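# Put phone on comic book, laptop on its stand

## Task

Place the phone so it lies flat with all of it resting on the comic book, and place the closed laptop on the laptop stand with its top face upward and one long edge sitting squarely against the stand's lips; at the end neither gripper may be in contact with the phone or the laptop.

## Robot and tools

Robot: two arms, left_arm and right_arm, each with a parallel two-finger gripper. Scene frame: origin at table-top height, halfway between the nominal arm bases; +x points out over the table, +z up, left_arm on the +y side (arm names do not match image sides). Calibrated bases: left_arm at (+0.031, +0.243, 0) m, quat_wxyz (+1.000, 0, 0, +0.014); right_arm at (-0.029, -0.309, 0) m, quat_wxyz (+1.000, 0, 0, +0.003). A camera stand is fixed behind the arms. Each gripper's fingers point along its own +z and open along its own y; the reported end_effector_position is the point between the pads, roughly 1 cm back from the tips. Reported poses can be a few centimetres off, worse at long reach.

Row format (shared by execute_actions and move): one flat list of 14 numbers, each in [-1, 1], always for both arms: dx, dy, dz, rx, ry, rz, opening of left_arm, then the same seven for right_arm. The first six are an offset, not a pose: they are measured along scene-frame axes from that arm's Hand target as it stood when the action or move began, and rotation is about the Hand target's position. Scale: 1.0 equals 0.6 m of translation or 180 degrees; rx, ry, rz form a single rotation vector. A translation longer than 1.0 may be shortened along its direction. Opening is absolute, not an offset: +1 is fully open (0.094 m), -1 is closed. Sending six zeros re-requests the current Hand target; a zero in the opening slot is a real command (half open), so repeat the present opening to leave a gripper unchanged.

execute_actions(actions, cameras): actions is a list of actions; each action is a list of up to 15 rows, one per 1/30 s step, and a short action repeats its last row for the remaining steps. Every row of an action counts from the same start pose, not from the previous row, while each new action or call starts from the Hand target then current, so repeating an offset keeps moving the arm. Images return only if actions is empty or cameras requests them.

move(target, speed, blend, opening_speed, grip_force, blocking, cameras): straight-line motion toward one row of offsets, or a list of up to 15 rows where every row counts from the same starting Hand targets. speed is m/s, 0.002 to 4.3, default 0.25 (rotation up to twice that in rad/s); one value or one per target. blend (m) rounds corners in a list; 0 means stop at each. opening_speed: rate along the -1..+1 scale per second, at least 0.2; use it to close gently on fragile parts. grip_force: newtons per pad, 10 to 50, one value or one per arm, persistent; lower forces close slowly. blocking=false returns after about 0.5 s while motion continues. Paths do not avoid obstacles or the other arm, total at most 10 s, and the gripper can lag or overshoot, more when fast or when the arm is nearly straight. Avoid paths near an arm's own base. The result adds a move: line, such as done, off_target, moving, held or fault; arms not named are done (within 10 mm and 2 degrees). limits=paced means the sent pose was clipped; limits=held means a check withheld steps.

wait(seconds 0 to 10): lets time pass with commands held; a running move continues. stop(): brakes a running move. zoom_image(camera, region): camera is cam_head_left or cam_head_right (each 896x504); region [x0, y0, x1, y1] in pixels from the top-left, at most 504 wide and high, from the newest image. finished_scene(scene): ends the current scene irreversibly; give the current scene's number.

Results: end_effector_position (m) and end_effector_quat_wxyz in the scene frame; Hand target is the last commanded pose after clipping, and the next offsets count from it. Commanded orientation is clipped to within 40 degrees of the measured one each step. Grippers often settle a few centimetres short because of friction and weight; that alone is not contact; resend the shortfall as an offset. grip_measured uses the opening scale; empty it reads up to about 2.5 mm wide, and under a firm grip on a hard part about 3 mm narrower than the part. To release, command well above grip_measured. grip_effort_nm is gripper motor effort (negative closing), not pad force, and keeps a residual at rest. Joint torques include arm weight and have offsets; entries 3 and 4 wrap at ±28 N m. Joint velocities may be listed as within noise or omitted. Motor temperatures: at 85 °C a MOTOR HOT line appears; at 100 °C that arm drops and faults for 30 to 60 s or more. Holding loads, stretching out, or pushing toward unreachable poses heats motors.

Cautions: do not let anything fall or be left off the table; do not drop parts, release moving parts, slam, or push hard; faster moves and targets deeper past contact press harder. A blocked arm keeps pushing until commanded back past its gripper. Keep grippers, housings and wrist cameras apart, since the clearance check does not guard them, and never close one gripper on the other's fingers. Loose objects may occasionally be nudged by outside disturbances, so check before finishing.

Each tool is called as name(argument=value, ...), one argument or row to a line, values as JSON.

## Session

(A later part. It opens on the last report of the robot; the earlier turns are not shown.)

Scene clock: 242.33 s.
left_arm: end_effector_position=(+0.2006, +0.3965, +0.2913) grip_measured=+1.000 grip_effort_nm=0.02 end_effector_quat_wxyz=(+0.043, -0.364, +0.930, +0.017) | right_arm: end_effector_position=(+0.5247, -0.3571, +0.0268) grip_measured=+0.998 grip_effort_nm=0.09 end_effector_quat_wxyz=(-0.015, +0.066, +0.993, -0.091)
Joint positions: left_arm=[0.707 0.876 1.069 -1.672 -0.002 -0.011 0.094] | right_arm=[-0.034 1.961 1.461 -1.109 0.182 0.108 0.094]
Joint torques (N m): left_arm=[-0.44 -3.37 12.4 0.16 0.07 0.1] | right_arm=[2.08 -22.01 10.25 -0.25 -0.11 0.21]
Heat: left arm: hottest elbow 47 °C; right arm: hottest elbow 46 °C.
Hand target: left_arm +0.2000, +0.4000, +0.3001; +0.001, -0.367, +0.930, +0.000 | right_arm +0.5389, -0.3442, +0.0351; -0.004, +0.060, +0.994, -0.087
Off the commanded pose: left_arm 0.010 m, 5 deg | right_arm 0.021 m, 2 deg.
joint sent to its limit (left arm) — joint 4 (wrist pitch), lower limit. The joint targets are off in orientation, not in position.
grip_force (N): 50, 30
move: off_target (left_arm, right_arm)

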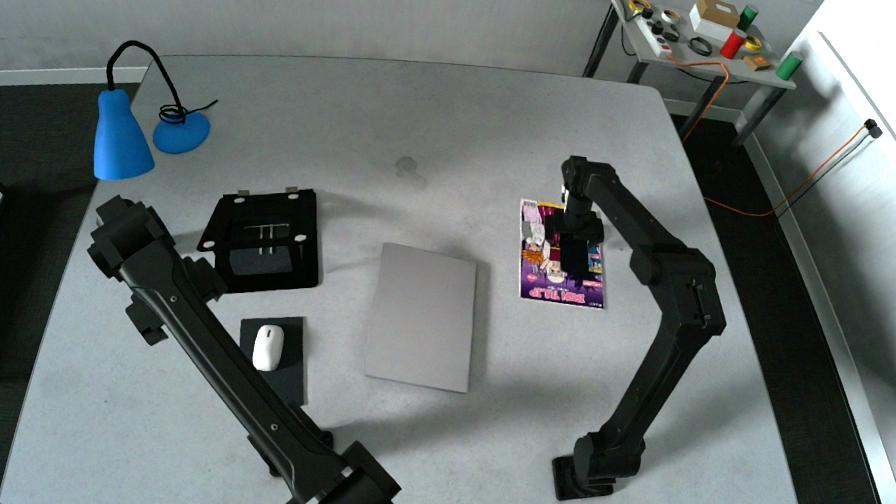

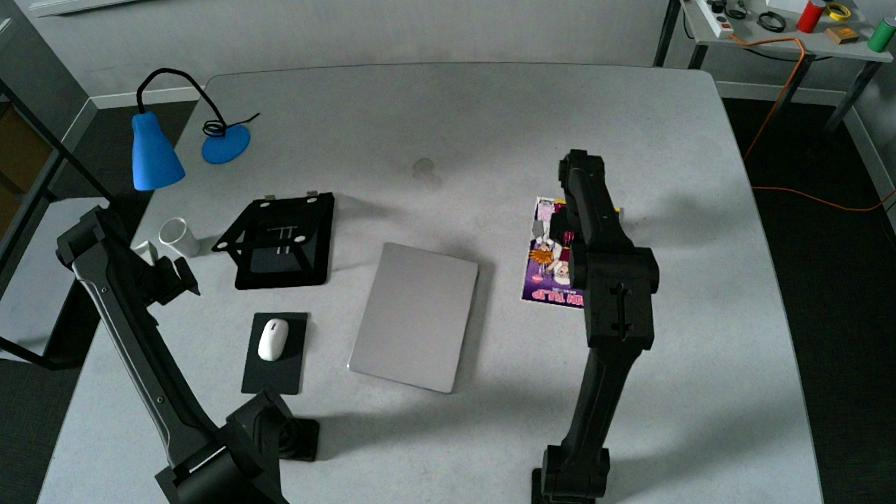

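move(
  target=[
    [0, 0, 0, 0, 0, 0, 1.0, -0.02, -0.0167, 0.0833, 0, 0, 0, 1.0],
    [0, 0, 0, 0, 0, 0, 1.0, -0.0667, -0.0333, 0.3, 0, 0, 0, 1.0],
    [0, 0, 0, 0, 0, 0, 1.0, -0.3333, -0.10, 0.43, 0, 0, 0, 1.0],
  ],
  speed=[0.06, 0.2, 0.3],
  blend=[0.01, 0.03, 0],
  cameras=["cam_head_left", "cam_head_right"],
)

zoom_image(
  camera="cam_head_left",
  region=[510, 190, 640, 320],
)

Scene clock: 250.80 s.
left_arm: end_effector_position=(+0.2006, +0.3965, +0.2913) grip_measured=+1.000 grip_effort_nm=0.02 end_effector_quat_wxyz=(+0.043, -0.364, +0.930, +0.017) | right_arm: end_effector_position=(+0.3445, -0.4015, +0.3009) grip_measured=+0.999 grip_effort_nm=0.07 end_effector_quat_wxyz=(+0.011, +0.060, +0.994, -0.090)
Joint positions: left_arm=[0.707 0.876 1.069 -1.672 -0.002 -0.011 0.094] | right_arm=[-0.167 1.317 1.4 -1.613 0.176 -0.044 0.094]
Joint torques (N m): left_arm=[-0.15 -5.01 12.37 0.2 0.07 0.05] | right_arm=[-0.21 -11.81 7.77 -0.13 0.09 0.14]
Heat: left arm: hottest elbow 47 °C; right arm: hottest elbow 47 °C.
Hand target: left_arm +0.2000, +0.4000, +0.3001; +0.001, -0.367, +0.930, +0.000 | right_arm +0.3389, -0.4042, +0.2931; -0.004, +0.059, +0.994, -0.087
Off the commanded pose: left_arm 0.010 m, 5 deg | right_arm 0.010 m, 2 deg.
joint sent to its limit (left arm) — joint 4 (wrist pitch), lower limit. The joint targets are off in orientation, not in position.
grip_force (N): 50, 30
move: off_target (left_arm)

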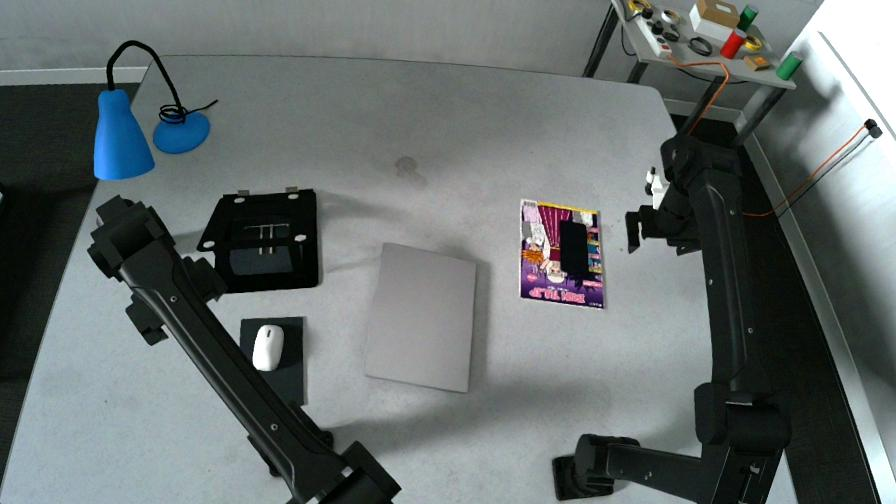

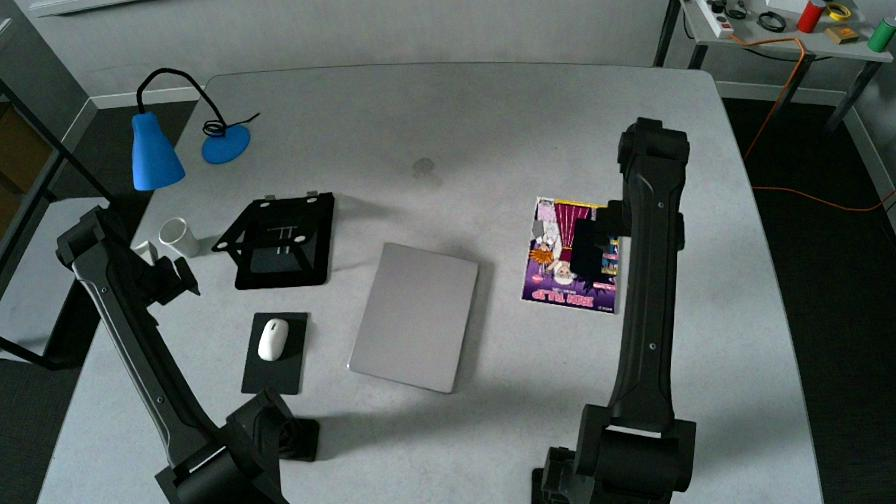

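Scaled by 3.877.

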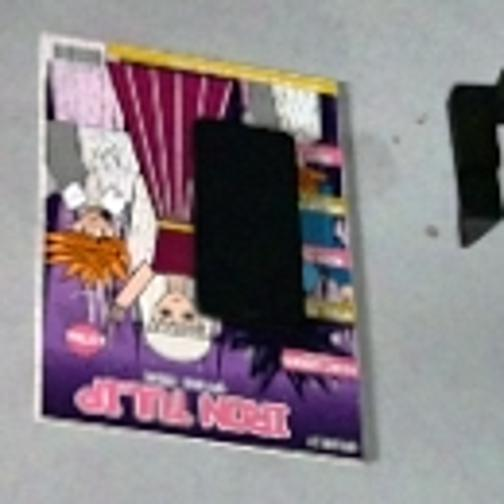

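zoom_image(
  camera="cam_head_left",
  region=[370, 235, 430, 295],
)

zoom_image(
  camera="cam_head_left",
  region=[430, 235, 500, 305],
)

zoom_image(
  camera="cam_head_left",
  region=[430, 345, 490, 405],
)

zoom_image(
  camera="cam_head_left",
  region=[350, 340, 410, 400],
)

Scaled by 8.400.

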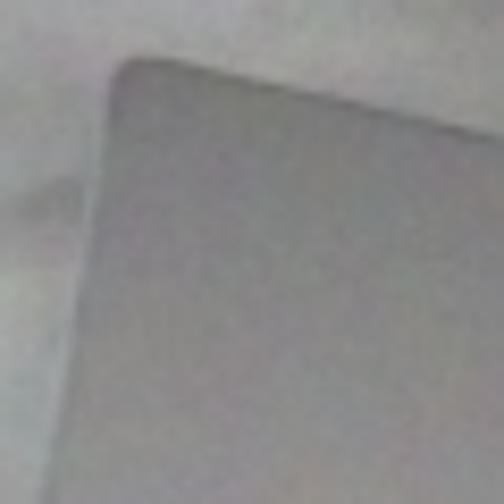

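Scaled by 7.200.

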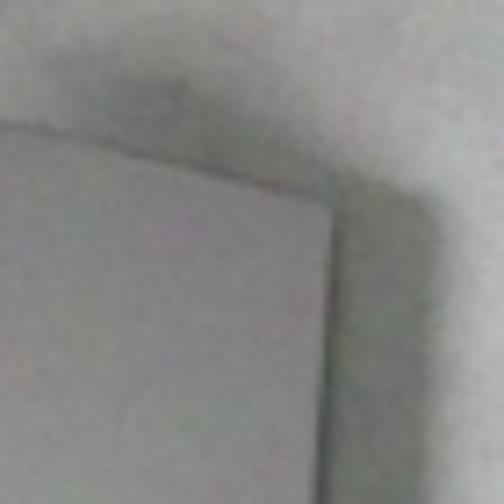

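Scaled by 8.400.

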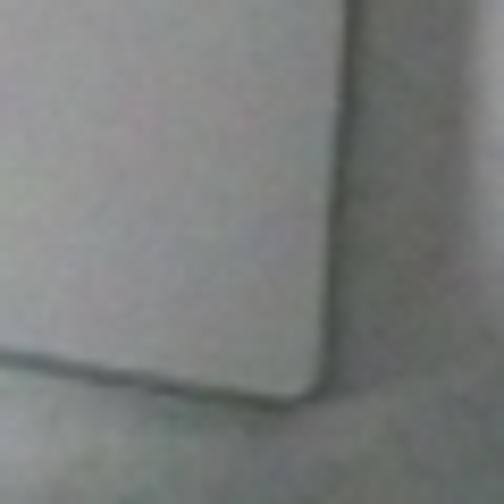

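Scaled by 8.400.

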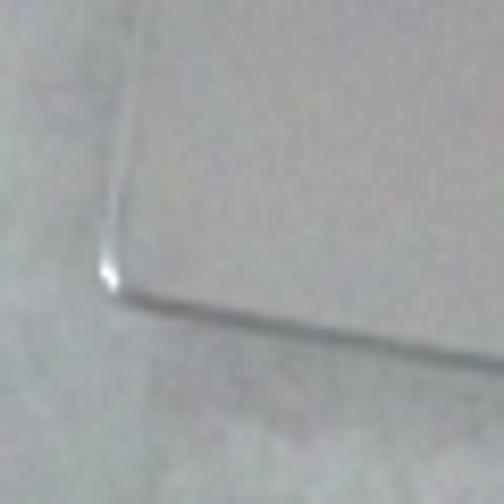

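zoom_image(
  camera="cam_head_left",
  region=[190, 175, 340, 305],
)

zoom_image(
  camera="cam_head_right",
  region=[200, 180, 350, 300],
)

Scaled by 3.360.

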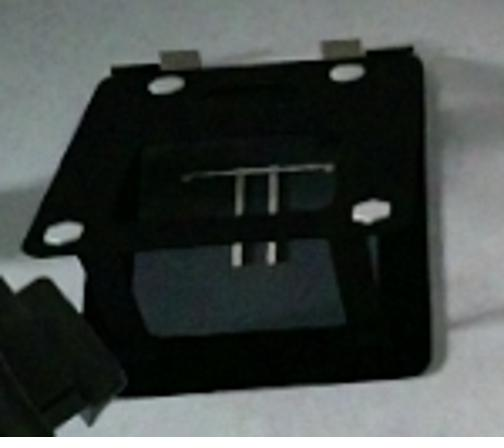

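Scaled by 3.360.

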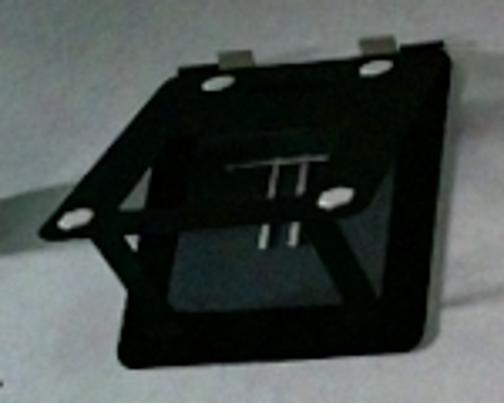

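move(
  target=[0.1667, -0.4167, -0.3, -0.3801, -0.1494, -0.2068, 0.17, 0, 0, 0, 0, 0, 0, 1.0],
  speed=0.25,
  cameras=["cam_head_left", "cam_head_right"],
)

zoom_image(
  camera="cam_head_left",
  region=[280, 230, 480, 410],
)

zoom_image(
  camera="cam_head_right",
  region=[280, 230, 480, 410],
)

Scene clock: 472.27 s.
left_arm: end_effector_position=(+0.2982, +0.1533, +0.1215) grip_measured=+0.172 grip_effort_nm=-0.08 end_effector_quat_wxyz=(+0.000, -0.009, +0.810, -0.587) | right_arm: end_effector_position=(+0.3445, -0.4015, +0.3009) grip_measured=+0.999 grip_effort_nm=0.07 end_effector_quat_wxyz=(+0.011, +0.060, +0.994, -0.090)
Joint positions: left_arm=[0.251 1.501 0.678 -1.429 1.159 0.713 0.055] | right_arm=[-0.167 1.317 1.4 -1.613 0.176 -0.045 0.094]
Joint torques (N m): left_arm=[-2.78 -8.23 6.5 -0.64 0.63 0.19] | right_arm=[-0.15 -12.04 7.79 -0.1 0.09 0.1]
Heat: left arm: hottest elbow 46 °C; right arm: hottest elbow 47 °C.
Hand target: left_arm +0.3000, +0.1500, +0.1201; +0.000, +0.000, +0.809, -0.588 | right_arm +0.3389, -0.4042, +0.2931; -0.004, +0.060, +0.994, -0.087
Off the commanded pose: left_arm 0.004 m, 1 deg | right_arm 0.010 m, 2 deg.
grip_force (N): 50, 30
move: done

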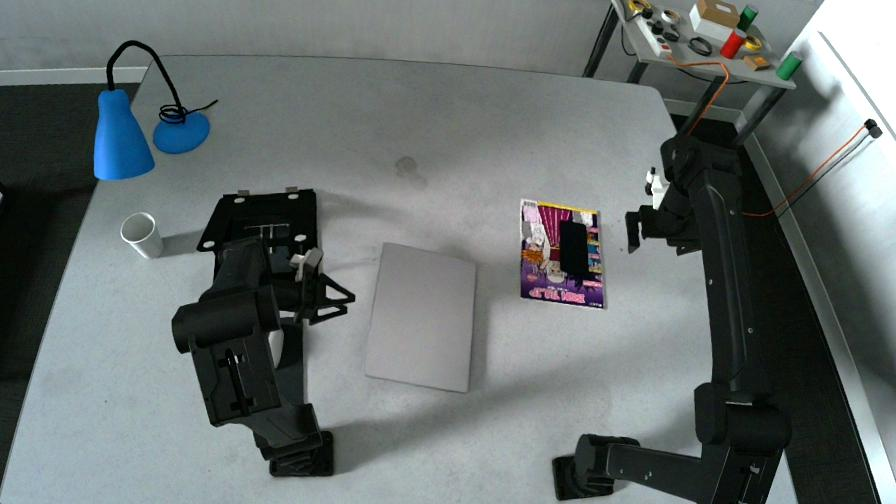

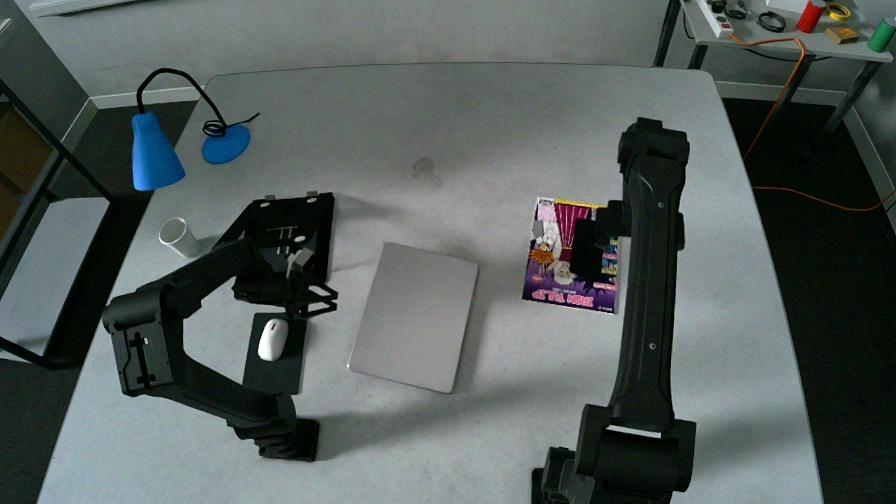

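Scaled by 2.520.

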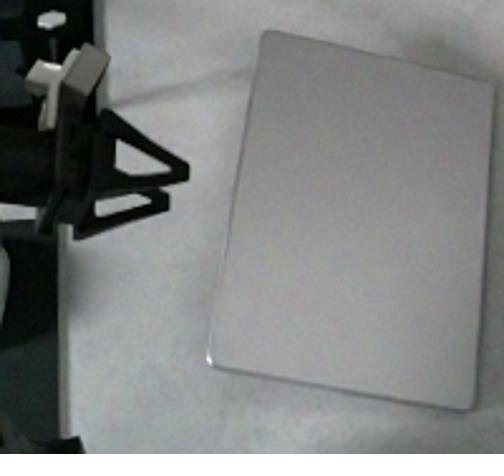

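Scaled by 2.520.

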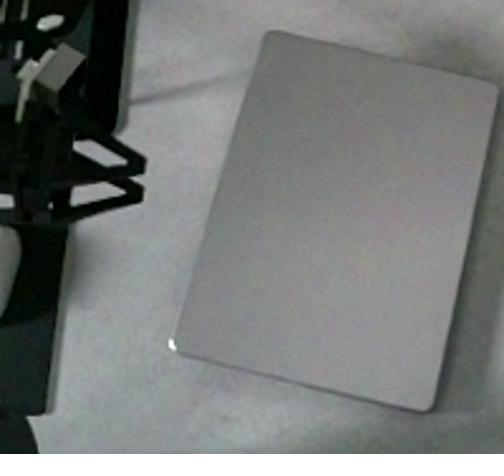

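execute_actions(
  actions=[],
)

zoom_image(
  camera="cam_head_left",
  region=[320, 220, 500, 410],
)

zoom_image(
  camera="cam_head_right",
  region=[300, 210, 480, 390],
)

Scene clock: 488.63 s.
left_arm: end_effector_position=(+0.2982, +0.1533, +0.1215) grip_measured=+0.172 grip_effort_nm=-0.08 end_effector_quat_wxyz=(+0.000, -0.009, +0.810, -0.587) | right_arm: end_effector_position=(+0.3445, -0.4015, +0.3009) grip_measured=+0.999 grip_effort_nm=0.07 end_effector_quat_wxyz=(+0.011, +0.060, +0.994, -0.090)
Joint positions: left_arm=[0.251 1.501 0.678 -1.429 1.159 0.713 0.055] | right_arm=[-0.167 1.317 1.4 -1.613 0.176 -0.045 0.094]
Joint velocities: within noise
Joint torques (N m): left_arm=[-3.08 -8.47 6.42 -0.34 0.52 0.12] | right_arm=[-0.15 -12.04 7.82 -0.12 0.1 0.1]
Motor temperatures (°C): left_arm=[22 25 45 23 27 23 26] | right_arm=[26 34 47 25 24 23 25]
Heat: left arm: hottest elbow 45 °C; right arm: hottest elbow 47 °C.
Hand target: left_arm +0.3000, +0.1500, +0.1201; +0.000, +0.000, +0.809, -0.588 | right_arm +0.3389, -0.4042, +0.2931; -0.004, +0.060, +0.994, -0.087
Tool commands: left_gripper/opening=+0.17 right_gripper/opening=+1.0
Off the commanded pose: left_arm 0.004 m, 1 deg | right_arm 0.010 m, 2 deg.
grip_force (N): 50, 30

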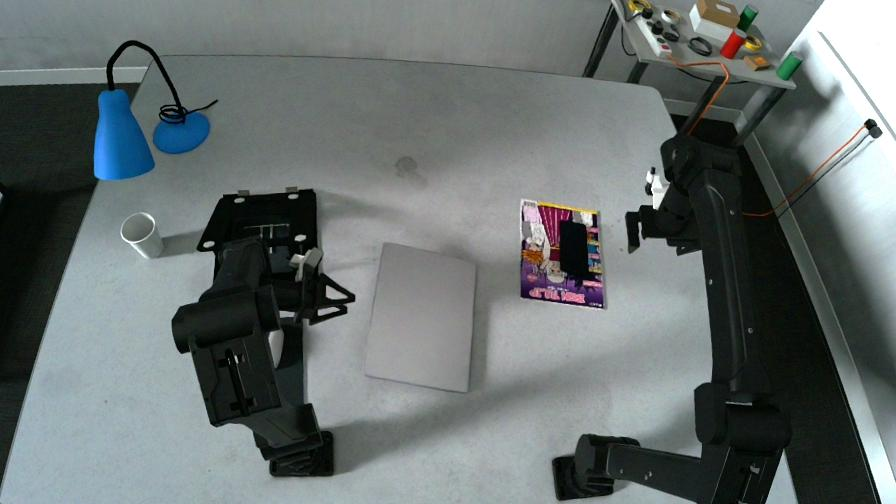

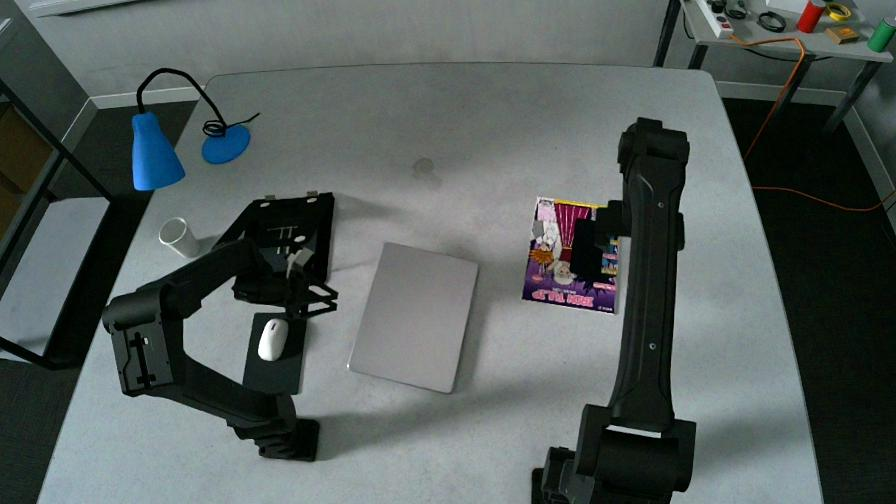

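Scaled by 2.653.

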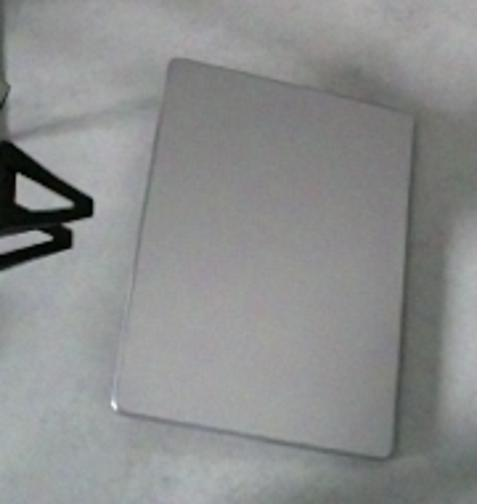

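Scaled by 2.800.

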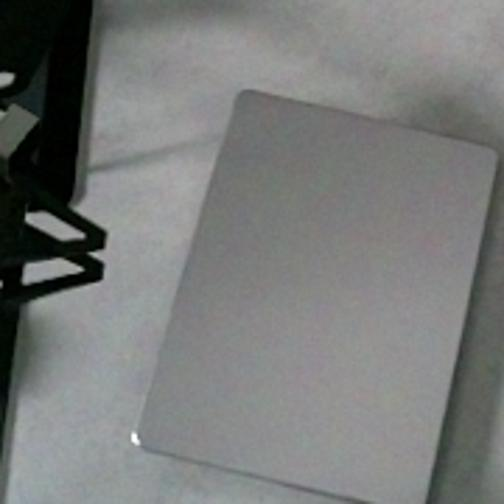

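move(
  target=[0.0167, -0.0167, -0.1168, -0.0111, 0.0006, -0.0333, 0.17, 0, 0, 0, 0, 0, 0, 1.0],
  speed=0.2,
  cameras=["cam_head_left", "cam_head_right"],
)

zoom_image(
  camera="cam_head_left",
  region=[320, 250, 440, 370],
)

zoom_image(
  camera="cam_head_right",
  region=[310, 250, 430, 370],
)

Scene clock: 556.90 s.
left_arm: end_effector_position=(+0.2992, +0.1414, +0.0504) grip_measured=+0.172 grip_effort_nm=-0.08 end_effector_quat_wxyz=(-0.042, +0.024, +0.796, -0.604) | right_arm: end_effector_position=(+0.3445, -0.4015, +0.3009) grip_measured=+0.999 grip_effort_nm=0.07 end_effector_quat_wxyz=(+0.011, +0.060, +0.994, -0.090)
Joint positions: left_arm=[0.199 1.797 0.704 -1.336 1.15 0.864 0.055] | right_arm=[-0.167 1.317 1.4 -1.613 0.176 -0.045 0.094]
Joint torques (N m): left_arm=[-2.26 -11.58 6.13 -0.5 0.42 0.13] | right_arm=[-0.15 -11.99 7.8 -0.14 0.1 0.1]
Heat: left arm: hottest elbow 43 °C; right arm: hottest elbow 46 °C.
Hand target: left_arm +0.3100, +0.1400, +0.0499; -0.032, +0.042, +0.797, -0.601 | right_arm +0.3389, -0.4042, +0.2931; -0.004, +0.060, +0.994, -0.087
Off the commanded pose: left_arm 0.011 m, 2 deg | right_arm 0.010 m, 2 deg.
grip_force (N): 50, 30
move: off_target (left_arm)

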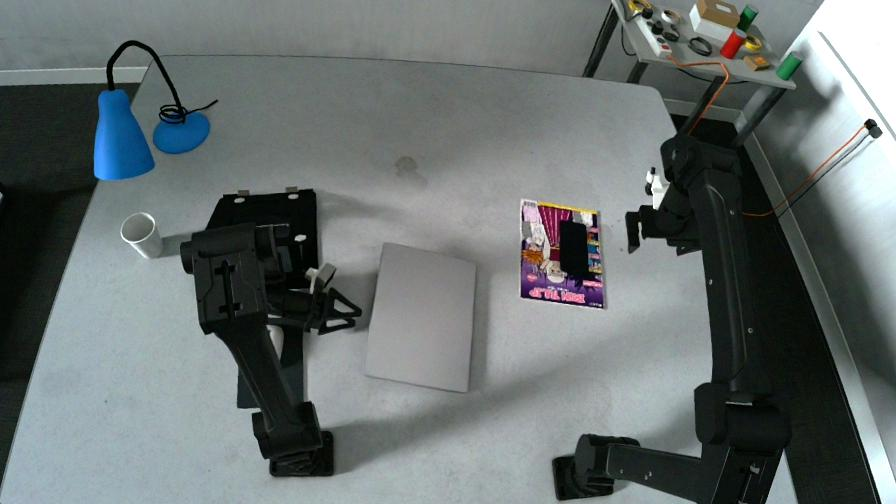

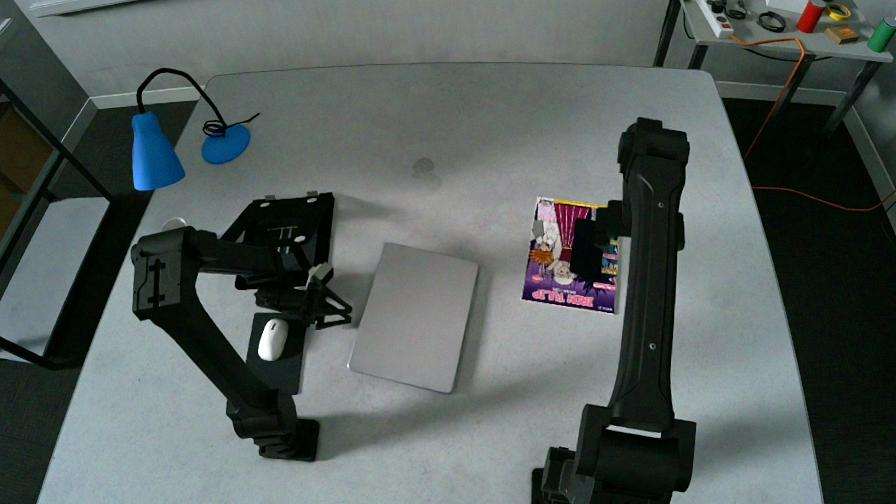

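Scaled by 4.200.

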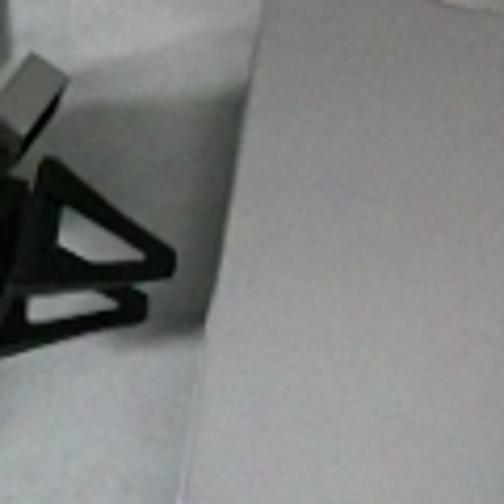

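Scaled by 4.200.

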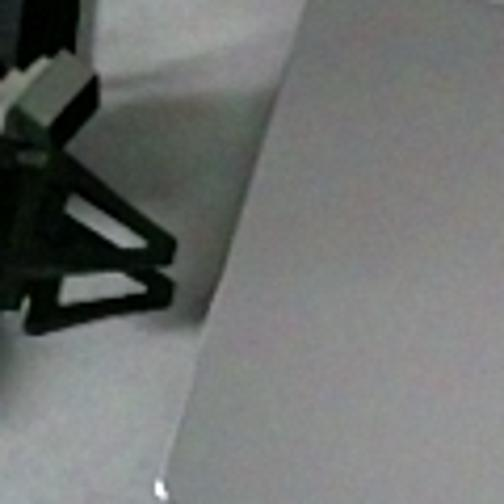

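move(
  target=[0.0083, -0.0133, -0.0282, 0, 0, 0, 0.17, 0, 0, 0, 0, 0, 0, 1.0],
  speed=0.15,
  cameras=["cam_head_left", "cam_head_right"],
)

zoom_image(
  camera="cam_head_left",
  region=[320, 260, 420, 360],
)

zoom_image(
  camera="cam_head_right",
  region=[310, 260, 410, 360],
)

Scene clock: 606.67 s.
left_arm: end_effector_position=(+0.3050, +0.1369, +0.0428) grip_measured=+0.172 grip_effort_nm=-0.08 end_effector_quat_wxyz=(-0.029, +0.033, +0.797, -0.602) | right_arm: end_effector_position=(+0.3445, -0.4015, +0.3009) grip_measured=+0.999 grip_effort_nm=0.07 end_effector_quat_wxyz=(+0.011, +0.060, +0.994, -0.090)
Joint positions: left_arm=[0.18 1.808 0.704 -1.269 1.167 0.838 0.055] | right_arm=[-0.167 1.317 1.4 -1.613 0.176 -0.045 0.094]
Joint torques (N m): left_arm=[-3.37 -8.47 6.05 0.23 0.48 -0.01] | right_arm=[-0.21 -12.04 7.79 -0.13 0.09 0.1]
Heat: left arm: hottest elbow 41 °C; right arm: hottest elbow 46 °C.
Hand target: left_arm +0.3149, +0.1319, +0.0330; -0.032, +0.042, +0.797, -0.601 | right_arm +0.3389, -0.4042, +0.2931; -0.004, +0.060, +0.994, -0.087
Off the commanded pose: left_arm 0.015 m, 1 deg | right_arm 0.010 m, 2 deg.
grip_force (N): 50, 30
move: off_target (left_arm)

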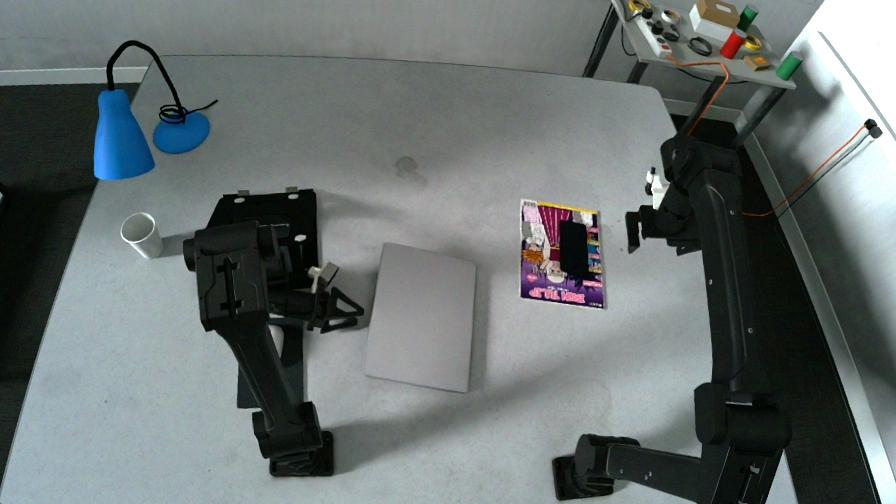

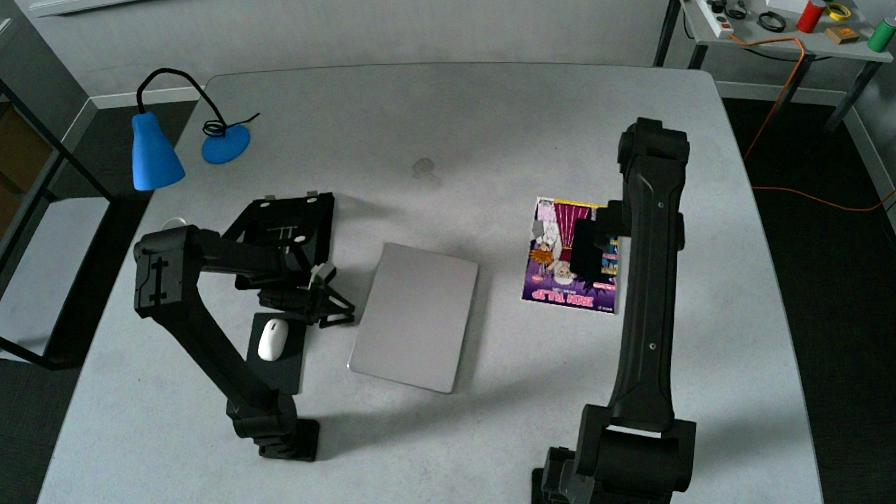

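Scaled by 5.040.

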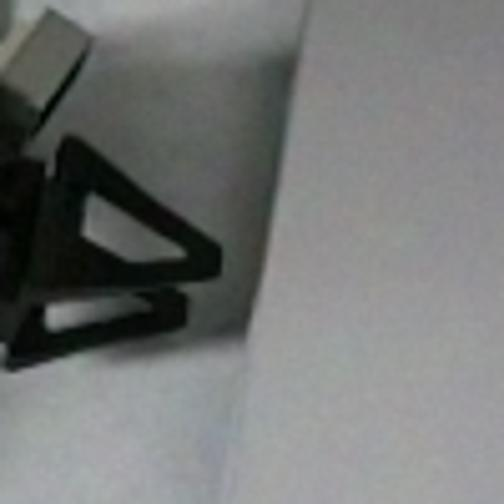

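Scaled by 5.040.

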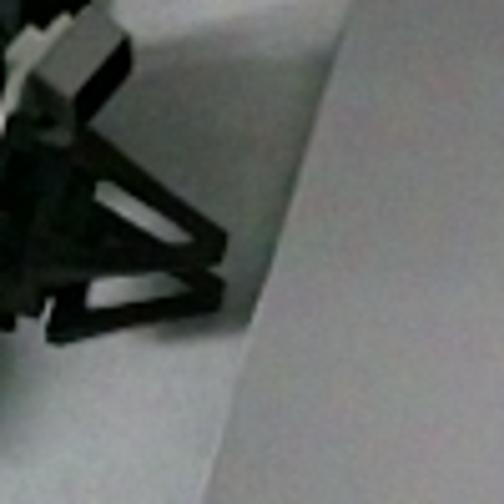

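move(
  target=[-0.0048, -0.1065, -0.0133, 0, 0, 0, 0.17, 0, 0, 0, 0, 0, 0, 1.0],
  speed=0.12,
  cameras=["cam_head_left", "cam_head_right"],
)

zoom_image(
  camera="cam_head_left",
  region=[320, 230, 480, 400],
)

zoom_image(
  camera="cam_head_right",
  region=[310, 230, 480, 400],
)

Scene clock: 614.17 s.
left_arm: end_effector_position=(+0.3206, +0.0743, +0.0323) grip_measured=+0.171 grip_effort_nm=0.00 end_effector_quat_wxyz=(-0.024, +0.033, +0.793, -0.608) | right_arm: end_effector_position=(+0.3445, -0.4015, +0.3009) grip_measured=+0.999 grip_effort_nm=0.07 end_effector_quat_wxyz=(+0.011, +0.060, +0.994, -0.090)
Joint positions: left_arm=[-0.031 1.749 0.635 -0.743 1.296 0.299 0.055] | right_arm=[-0.167 1.317 1.4 -1.613 0.176 -0.045 0.094]
Joint torques (N m): left_arm=[-3.43 -11.69 2.81 0.88 0.04 0.06] | right_arm=[-0.21 -11.99 7.82 -0.12 0.09 0.1]
Heat: left arm: hottest elbow 41 °C; right arm: hottest elbow 46 °C.
Hand target: left_arm +0.3121, +0.0681, +0.0250; -0.032, +0.042, +0.797, -0.601 | right_arm +0.3389, -0.4042, +0.2931; -0.004, +0.060, +0.994, -0.087
Off the commanded pose: left_arm 0.013 m, 2 deg | right_arm 0.010 m, 2 deg.
grip_force (N): 50, 30
move: off_target (left_arm)

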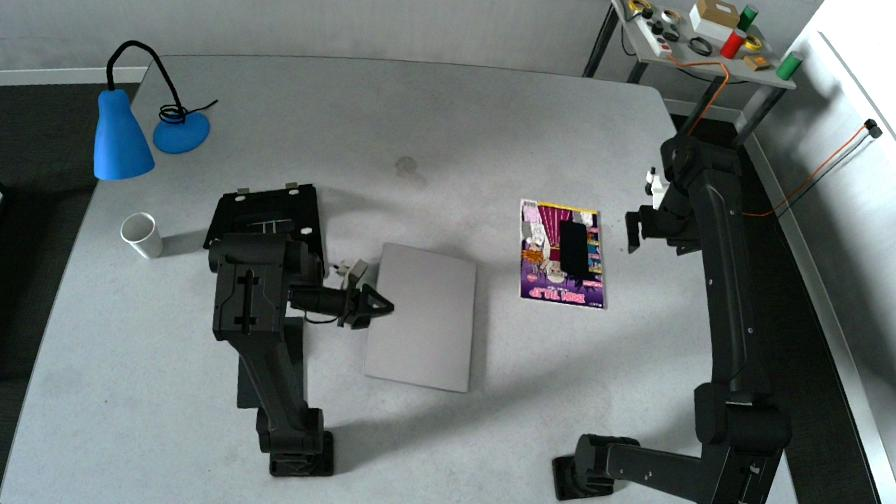

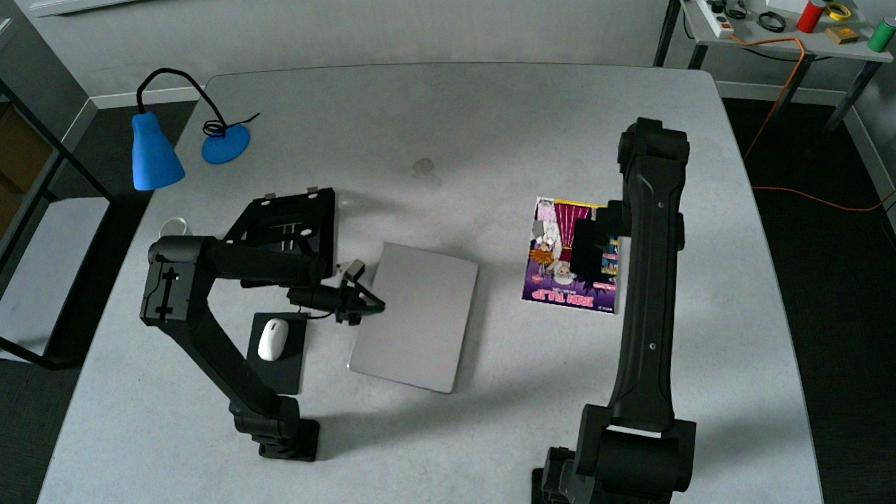

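Scaled by 2.965.

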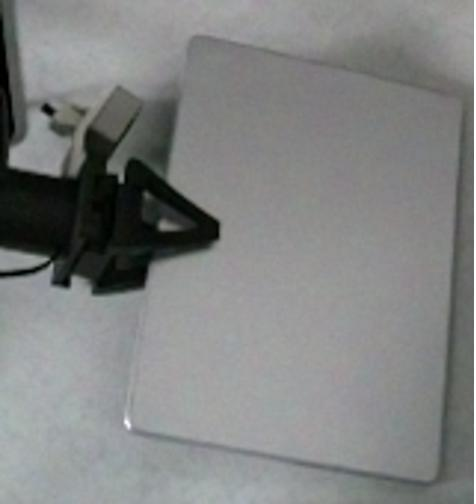

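Scaled by 2.965.

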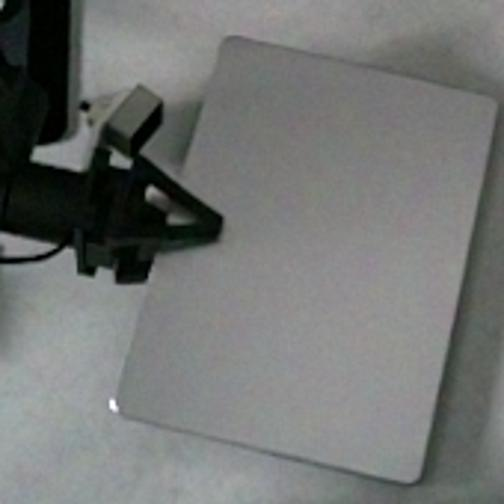

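move(
  target=[0.0100, 0.0060, 0.0140, 0, 0, 0, -0.78, 0, 0, 0, 0, 0, 0, 1.0],
  speed=0.1,
  opening_speed=0.8,
  grip_force=[50, 30],
  cameras=["cam_head_left"],
)

zoom_image(
  camera="cam_head_left",
  region=[320, 230, 480, 400],
)

Scene clock: 625.07 s.
left_arm: end_effector_position=(+0.3181, +0.0718, +0.0394) grip_measured=-0.626 grip_effort_nm=-0.98 end_effector_quat_wxyz=(-0.025, +0.037, +0.788, -0.614) | right_arm: end_effector_position=(+0.3445, -0.4015, +0.3009) grip_measured=+0.999 grip_effort_nm=0.07 end_effector_quat_wxyz=(+0.011, +0.060, +0.994, -0.090)
Joint positions: left_arm=[-0.037 1.735 0.635 -0.774 1.311 0.319 0.018] | right_arm=[-0.167 1.317 1.4 -1.613 0.176 -0.045 0.094]
Joint torques (N m): left_arm=[-1.9 -11.34 5.23 -0.36 -0.71 0.12] | right_arm=[-0.15 -11.93 7.79 -0.13 0.09 0.1]
Heat: left arm: hottest elbow 41 °C; right arm: hottest elbow 46 °C.
Hand target: left_arm +0.3181, +0.0717, +0.0334; -0.032, +0.042, +0.798, -0.601 | right_arm +0.3389, -0.4042, +0.2931; -0.004, +0.060, +0.994, -0.087
Off the commanded pose: left_arm 0.006 m, 2 deg | right_arm 0.010 m, 2 deg.
grip_force (N): 50, 30
move: done
Images, in order (width x height): cam_head_left 896x504.

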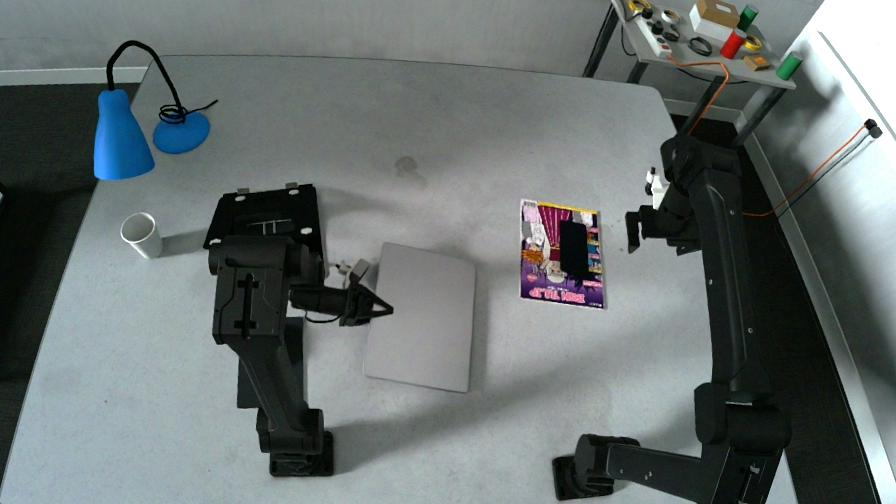

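Scaled by 2.965.

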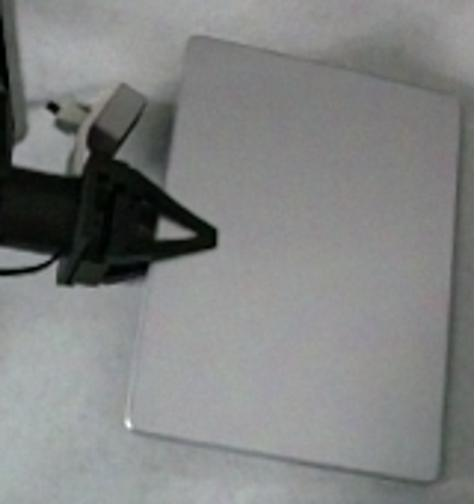

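move(
  target=[0.0, 0.0305, 0.3277, -0.0442, 0.0046, 0, -0.78, 0, 0, 0, 0, 0, 0, 1.0],
  speed=0.15,
  cameras=["cam_head_left", "cam_head_right"],
)

Scene clock: 665.10 s.
left_arm: end_effector_position=(+0.2872, +0.0862, +0.1805) grip_measured=-0.633 grip_effort_nm=-1.01 end_effector_quat_wxyz=(-0.077, +0.015, +0.772, -0.631) | right_arm: end_effector_position=(+0.3445, -0.4015, +0.3009) grip_measured=+0.999 grip_effort_nm=0.07 end_effector_quat_wxyz=(+0.011, +0.060, +0.994, -0.090)
Joint positions: left_arm=[0.018 1.441 0.738 -1.625 1.302 0.675 0.017] | right_arm=[-0.167 1.317 1.4 -1.613 0.176 -0.045 0.094]
Joint torques (N m): left_arm=[-0.91 -14.97 14.98 -2.74 2.53 0.18] | right_arm=[-0.15 -11.99 7.8 -0.14 0.09 0.1]
Heat: left arm: hottest elbow 41 °C; right arm: hottest elbow 46 °C.
Hand target: left_arm +0.3180, +0.0900, +0.2300; -0.035, +0.040, +0.754, -0.655 | right_arm +0.3389, -0.4042, +0.2931; -0.004, +0.060, +0.994, -0.087
Off the commanded pose: left_arm 0.058 m, 7 deg | right_arm 0.010 m, 2 deg.
joint sent to its limit (left arm) — joint 4 (wrist pitch), lower limit. The joint targets are off in position and orientation.
grip_force (N): 50, 30
move: off_target (left_arm)

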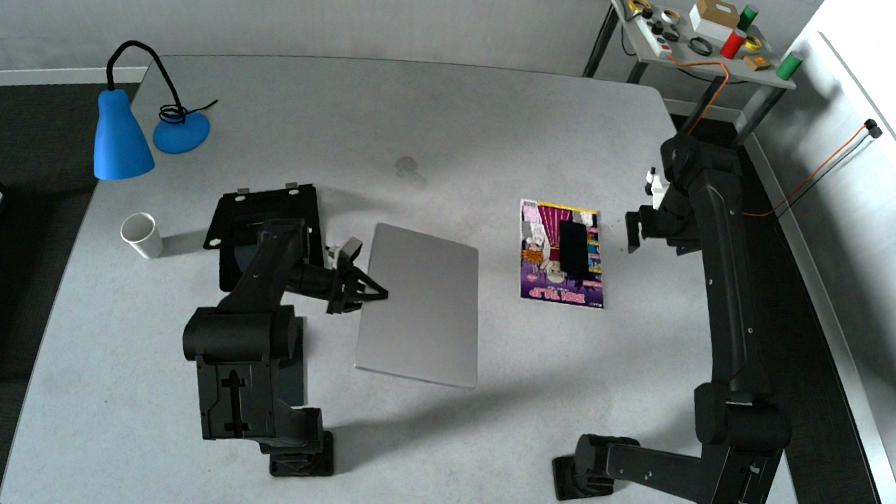

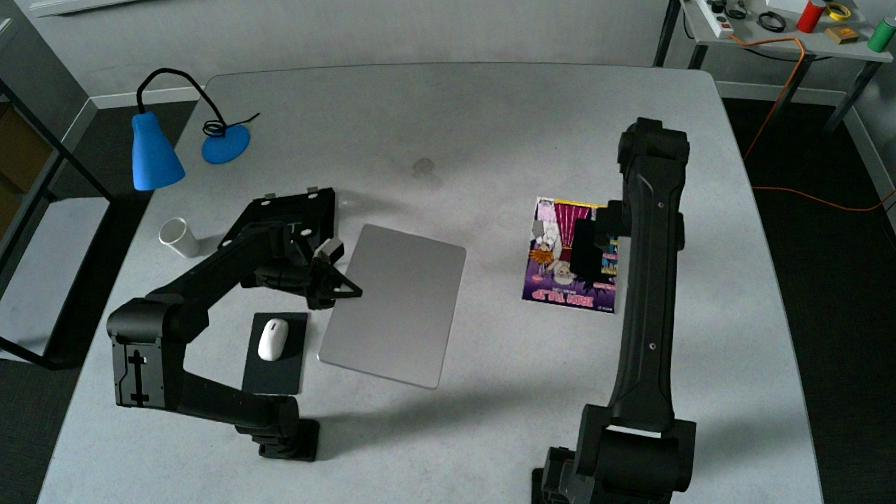

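move(
  target=[0.1783, 0.3917, 0.1667, 0, 0, 0.5639, -0.78, 0, 0, 0, 0, 0, 0, 1.0],
  speed=0.3,
  cameras=["cam_head_left", "cam_head_right"],
)

zoom_image(
  camera="cam_head_left",
  region=[150, 130, 450, 400],
)

Scene clock: 695.80 s.
left_arm: end_effector_position=(+0.3931, +0.3224, +0.2115) grip_measured=-0.633 grip_effort_nm=-1.01 end_effector_quat_wxyz=(-0.387, +0.639, -0.550, +0.373) | right_arm: end_effector_position=(+0.3445, -0.4015, +0.3009) grip_measured=+0.999 grip_effort_nm=0.07 end_effector_quat_wxyz=(+0.011, +0.060, +0.994, -0.090)
Joint positions: left_arm=[0.28 0.73 0.42 -0.135 0.194 -1.535 0.017] | right_arm=[-0.167 1.317 1.4 -1.613 0.176 -0.045 0.094]
Joint torques (N m): left_arm=[-2.49 -9.29 20.59 6.41 0.16 -0.03] | right_arm=[-0.15 -11.99 7.76 -0.13 0.1 0.1]
Motor temperatures (°C): left_arm=[22 26 44 24 38 23 28] | right_arm=[26 34 46 25 24 23 25]
Heat: left arm: hottest elbow 44 °C; right arm: hottest elbow 46 °C.
Hand target: left_arm +0.4250, +0.3250, +0.3301; -0.486, +0.558, -0.508, +0.441 | right_arm +0.3389, -0.4042, +0.2931; -0.004, +0.060, +0.994, -0.087
Off the commanded pose: left_arm 0.123 m, 17 deg | right_arm 0.010 m, 2 deg.
grip_force (N): 50, 30
move: off_target (left_arm)

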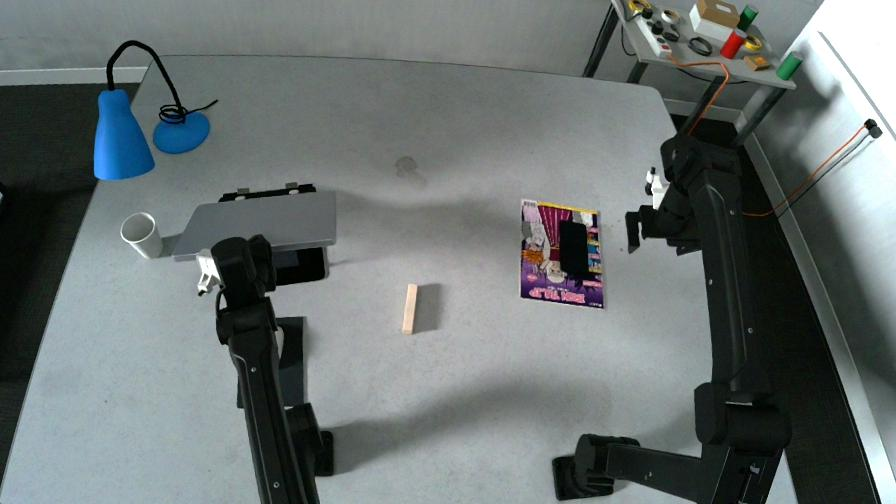

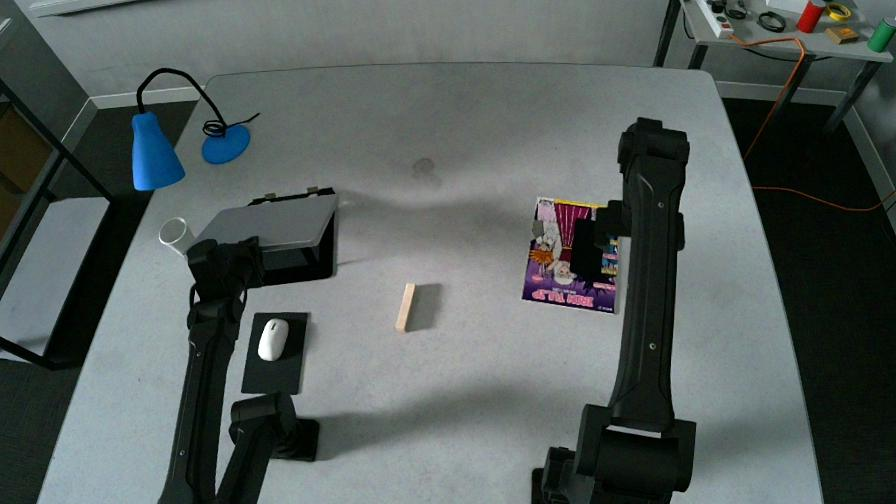

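Scaled by 1.680.

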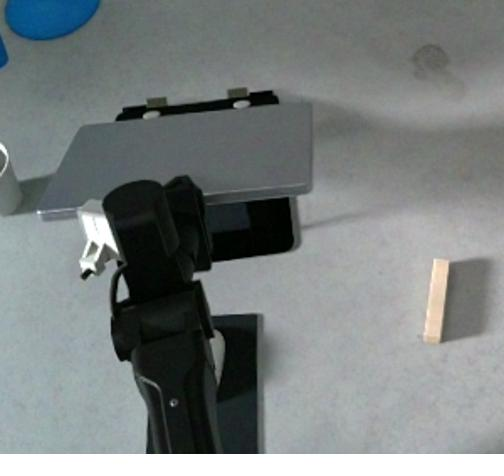

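zoom_image(
  camera="cam_head_left",
  region=[165, 170, 345, 300],
)

zoom_image(
  camera="cam_head_right",
  region=[180, 170, 360, 300],
)

Scaled by 2.800.

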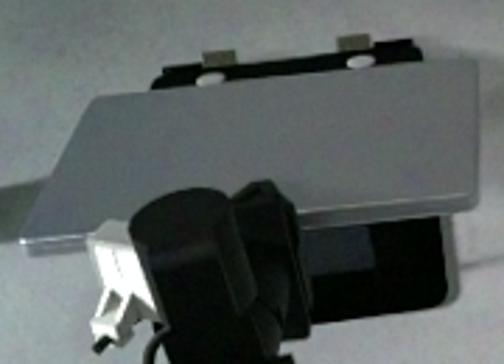

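Scaled by 2.800.

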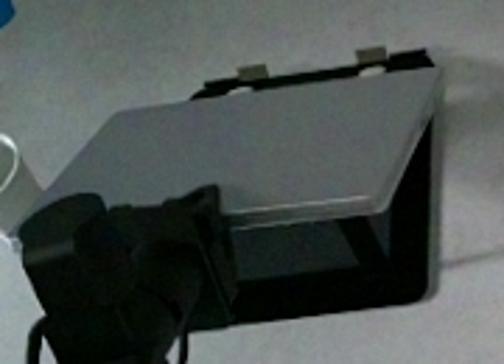

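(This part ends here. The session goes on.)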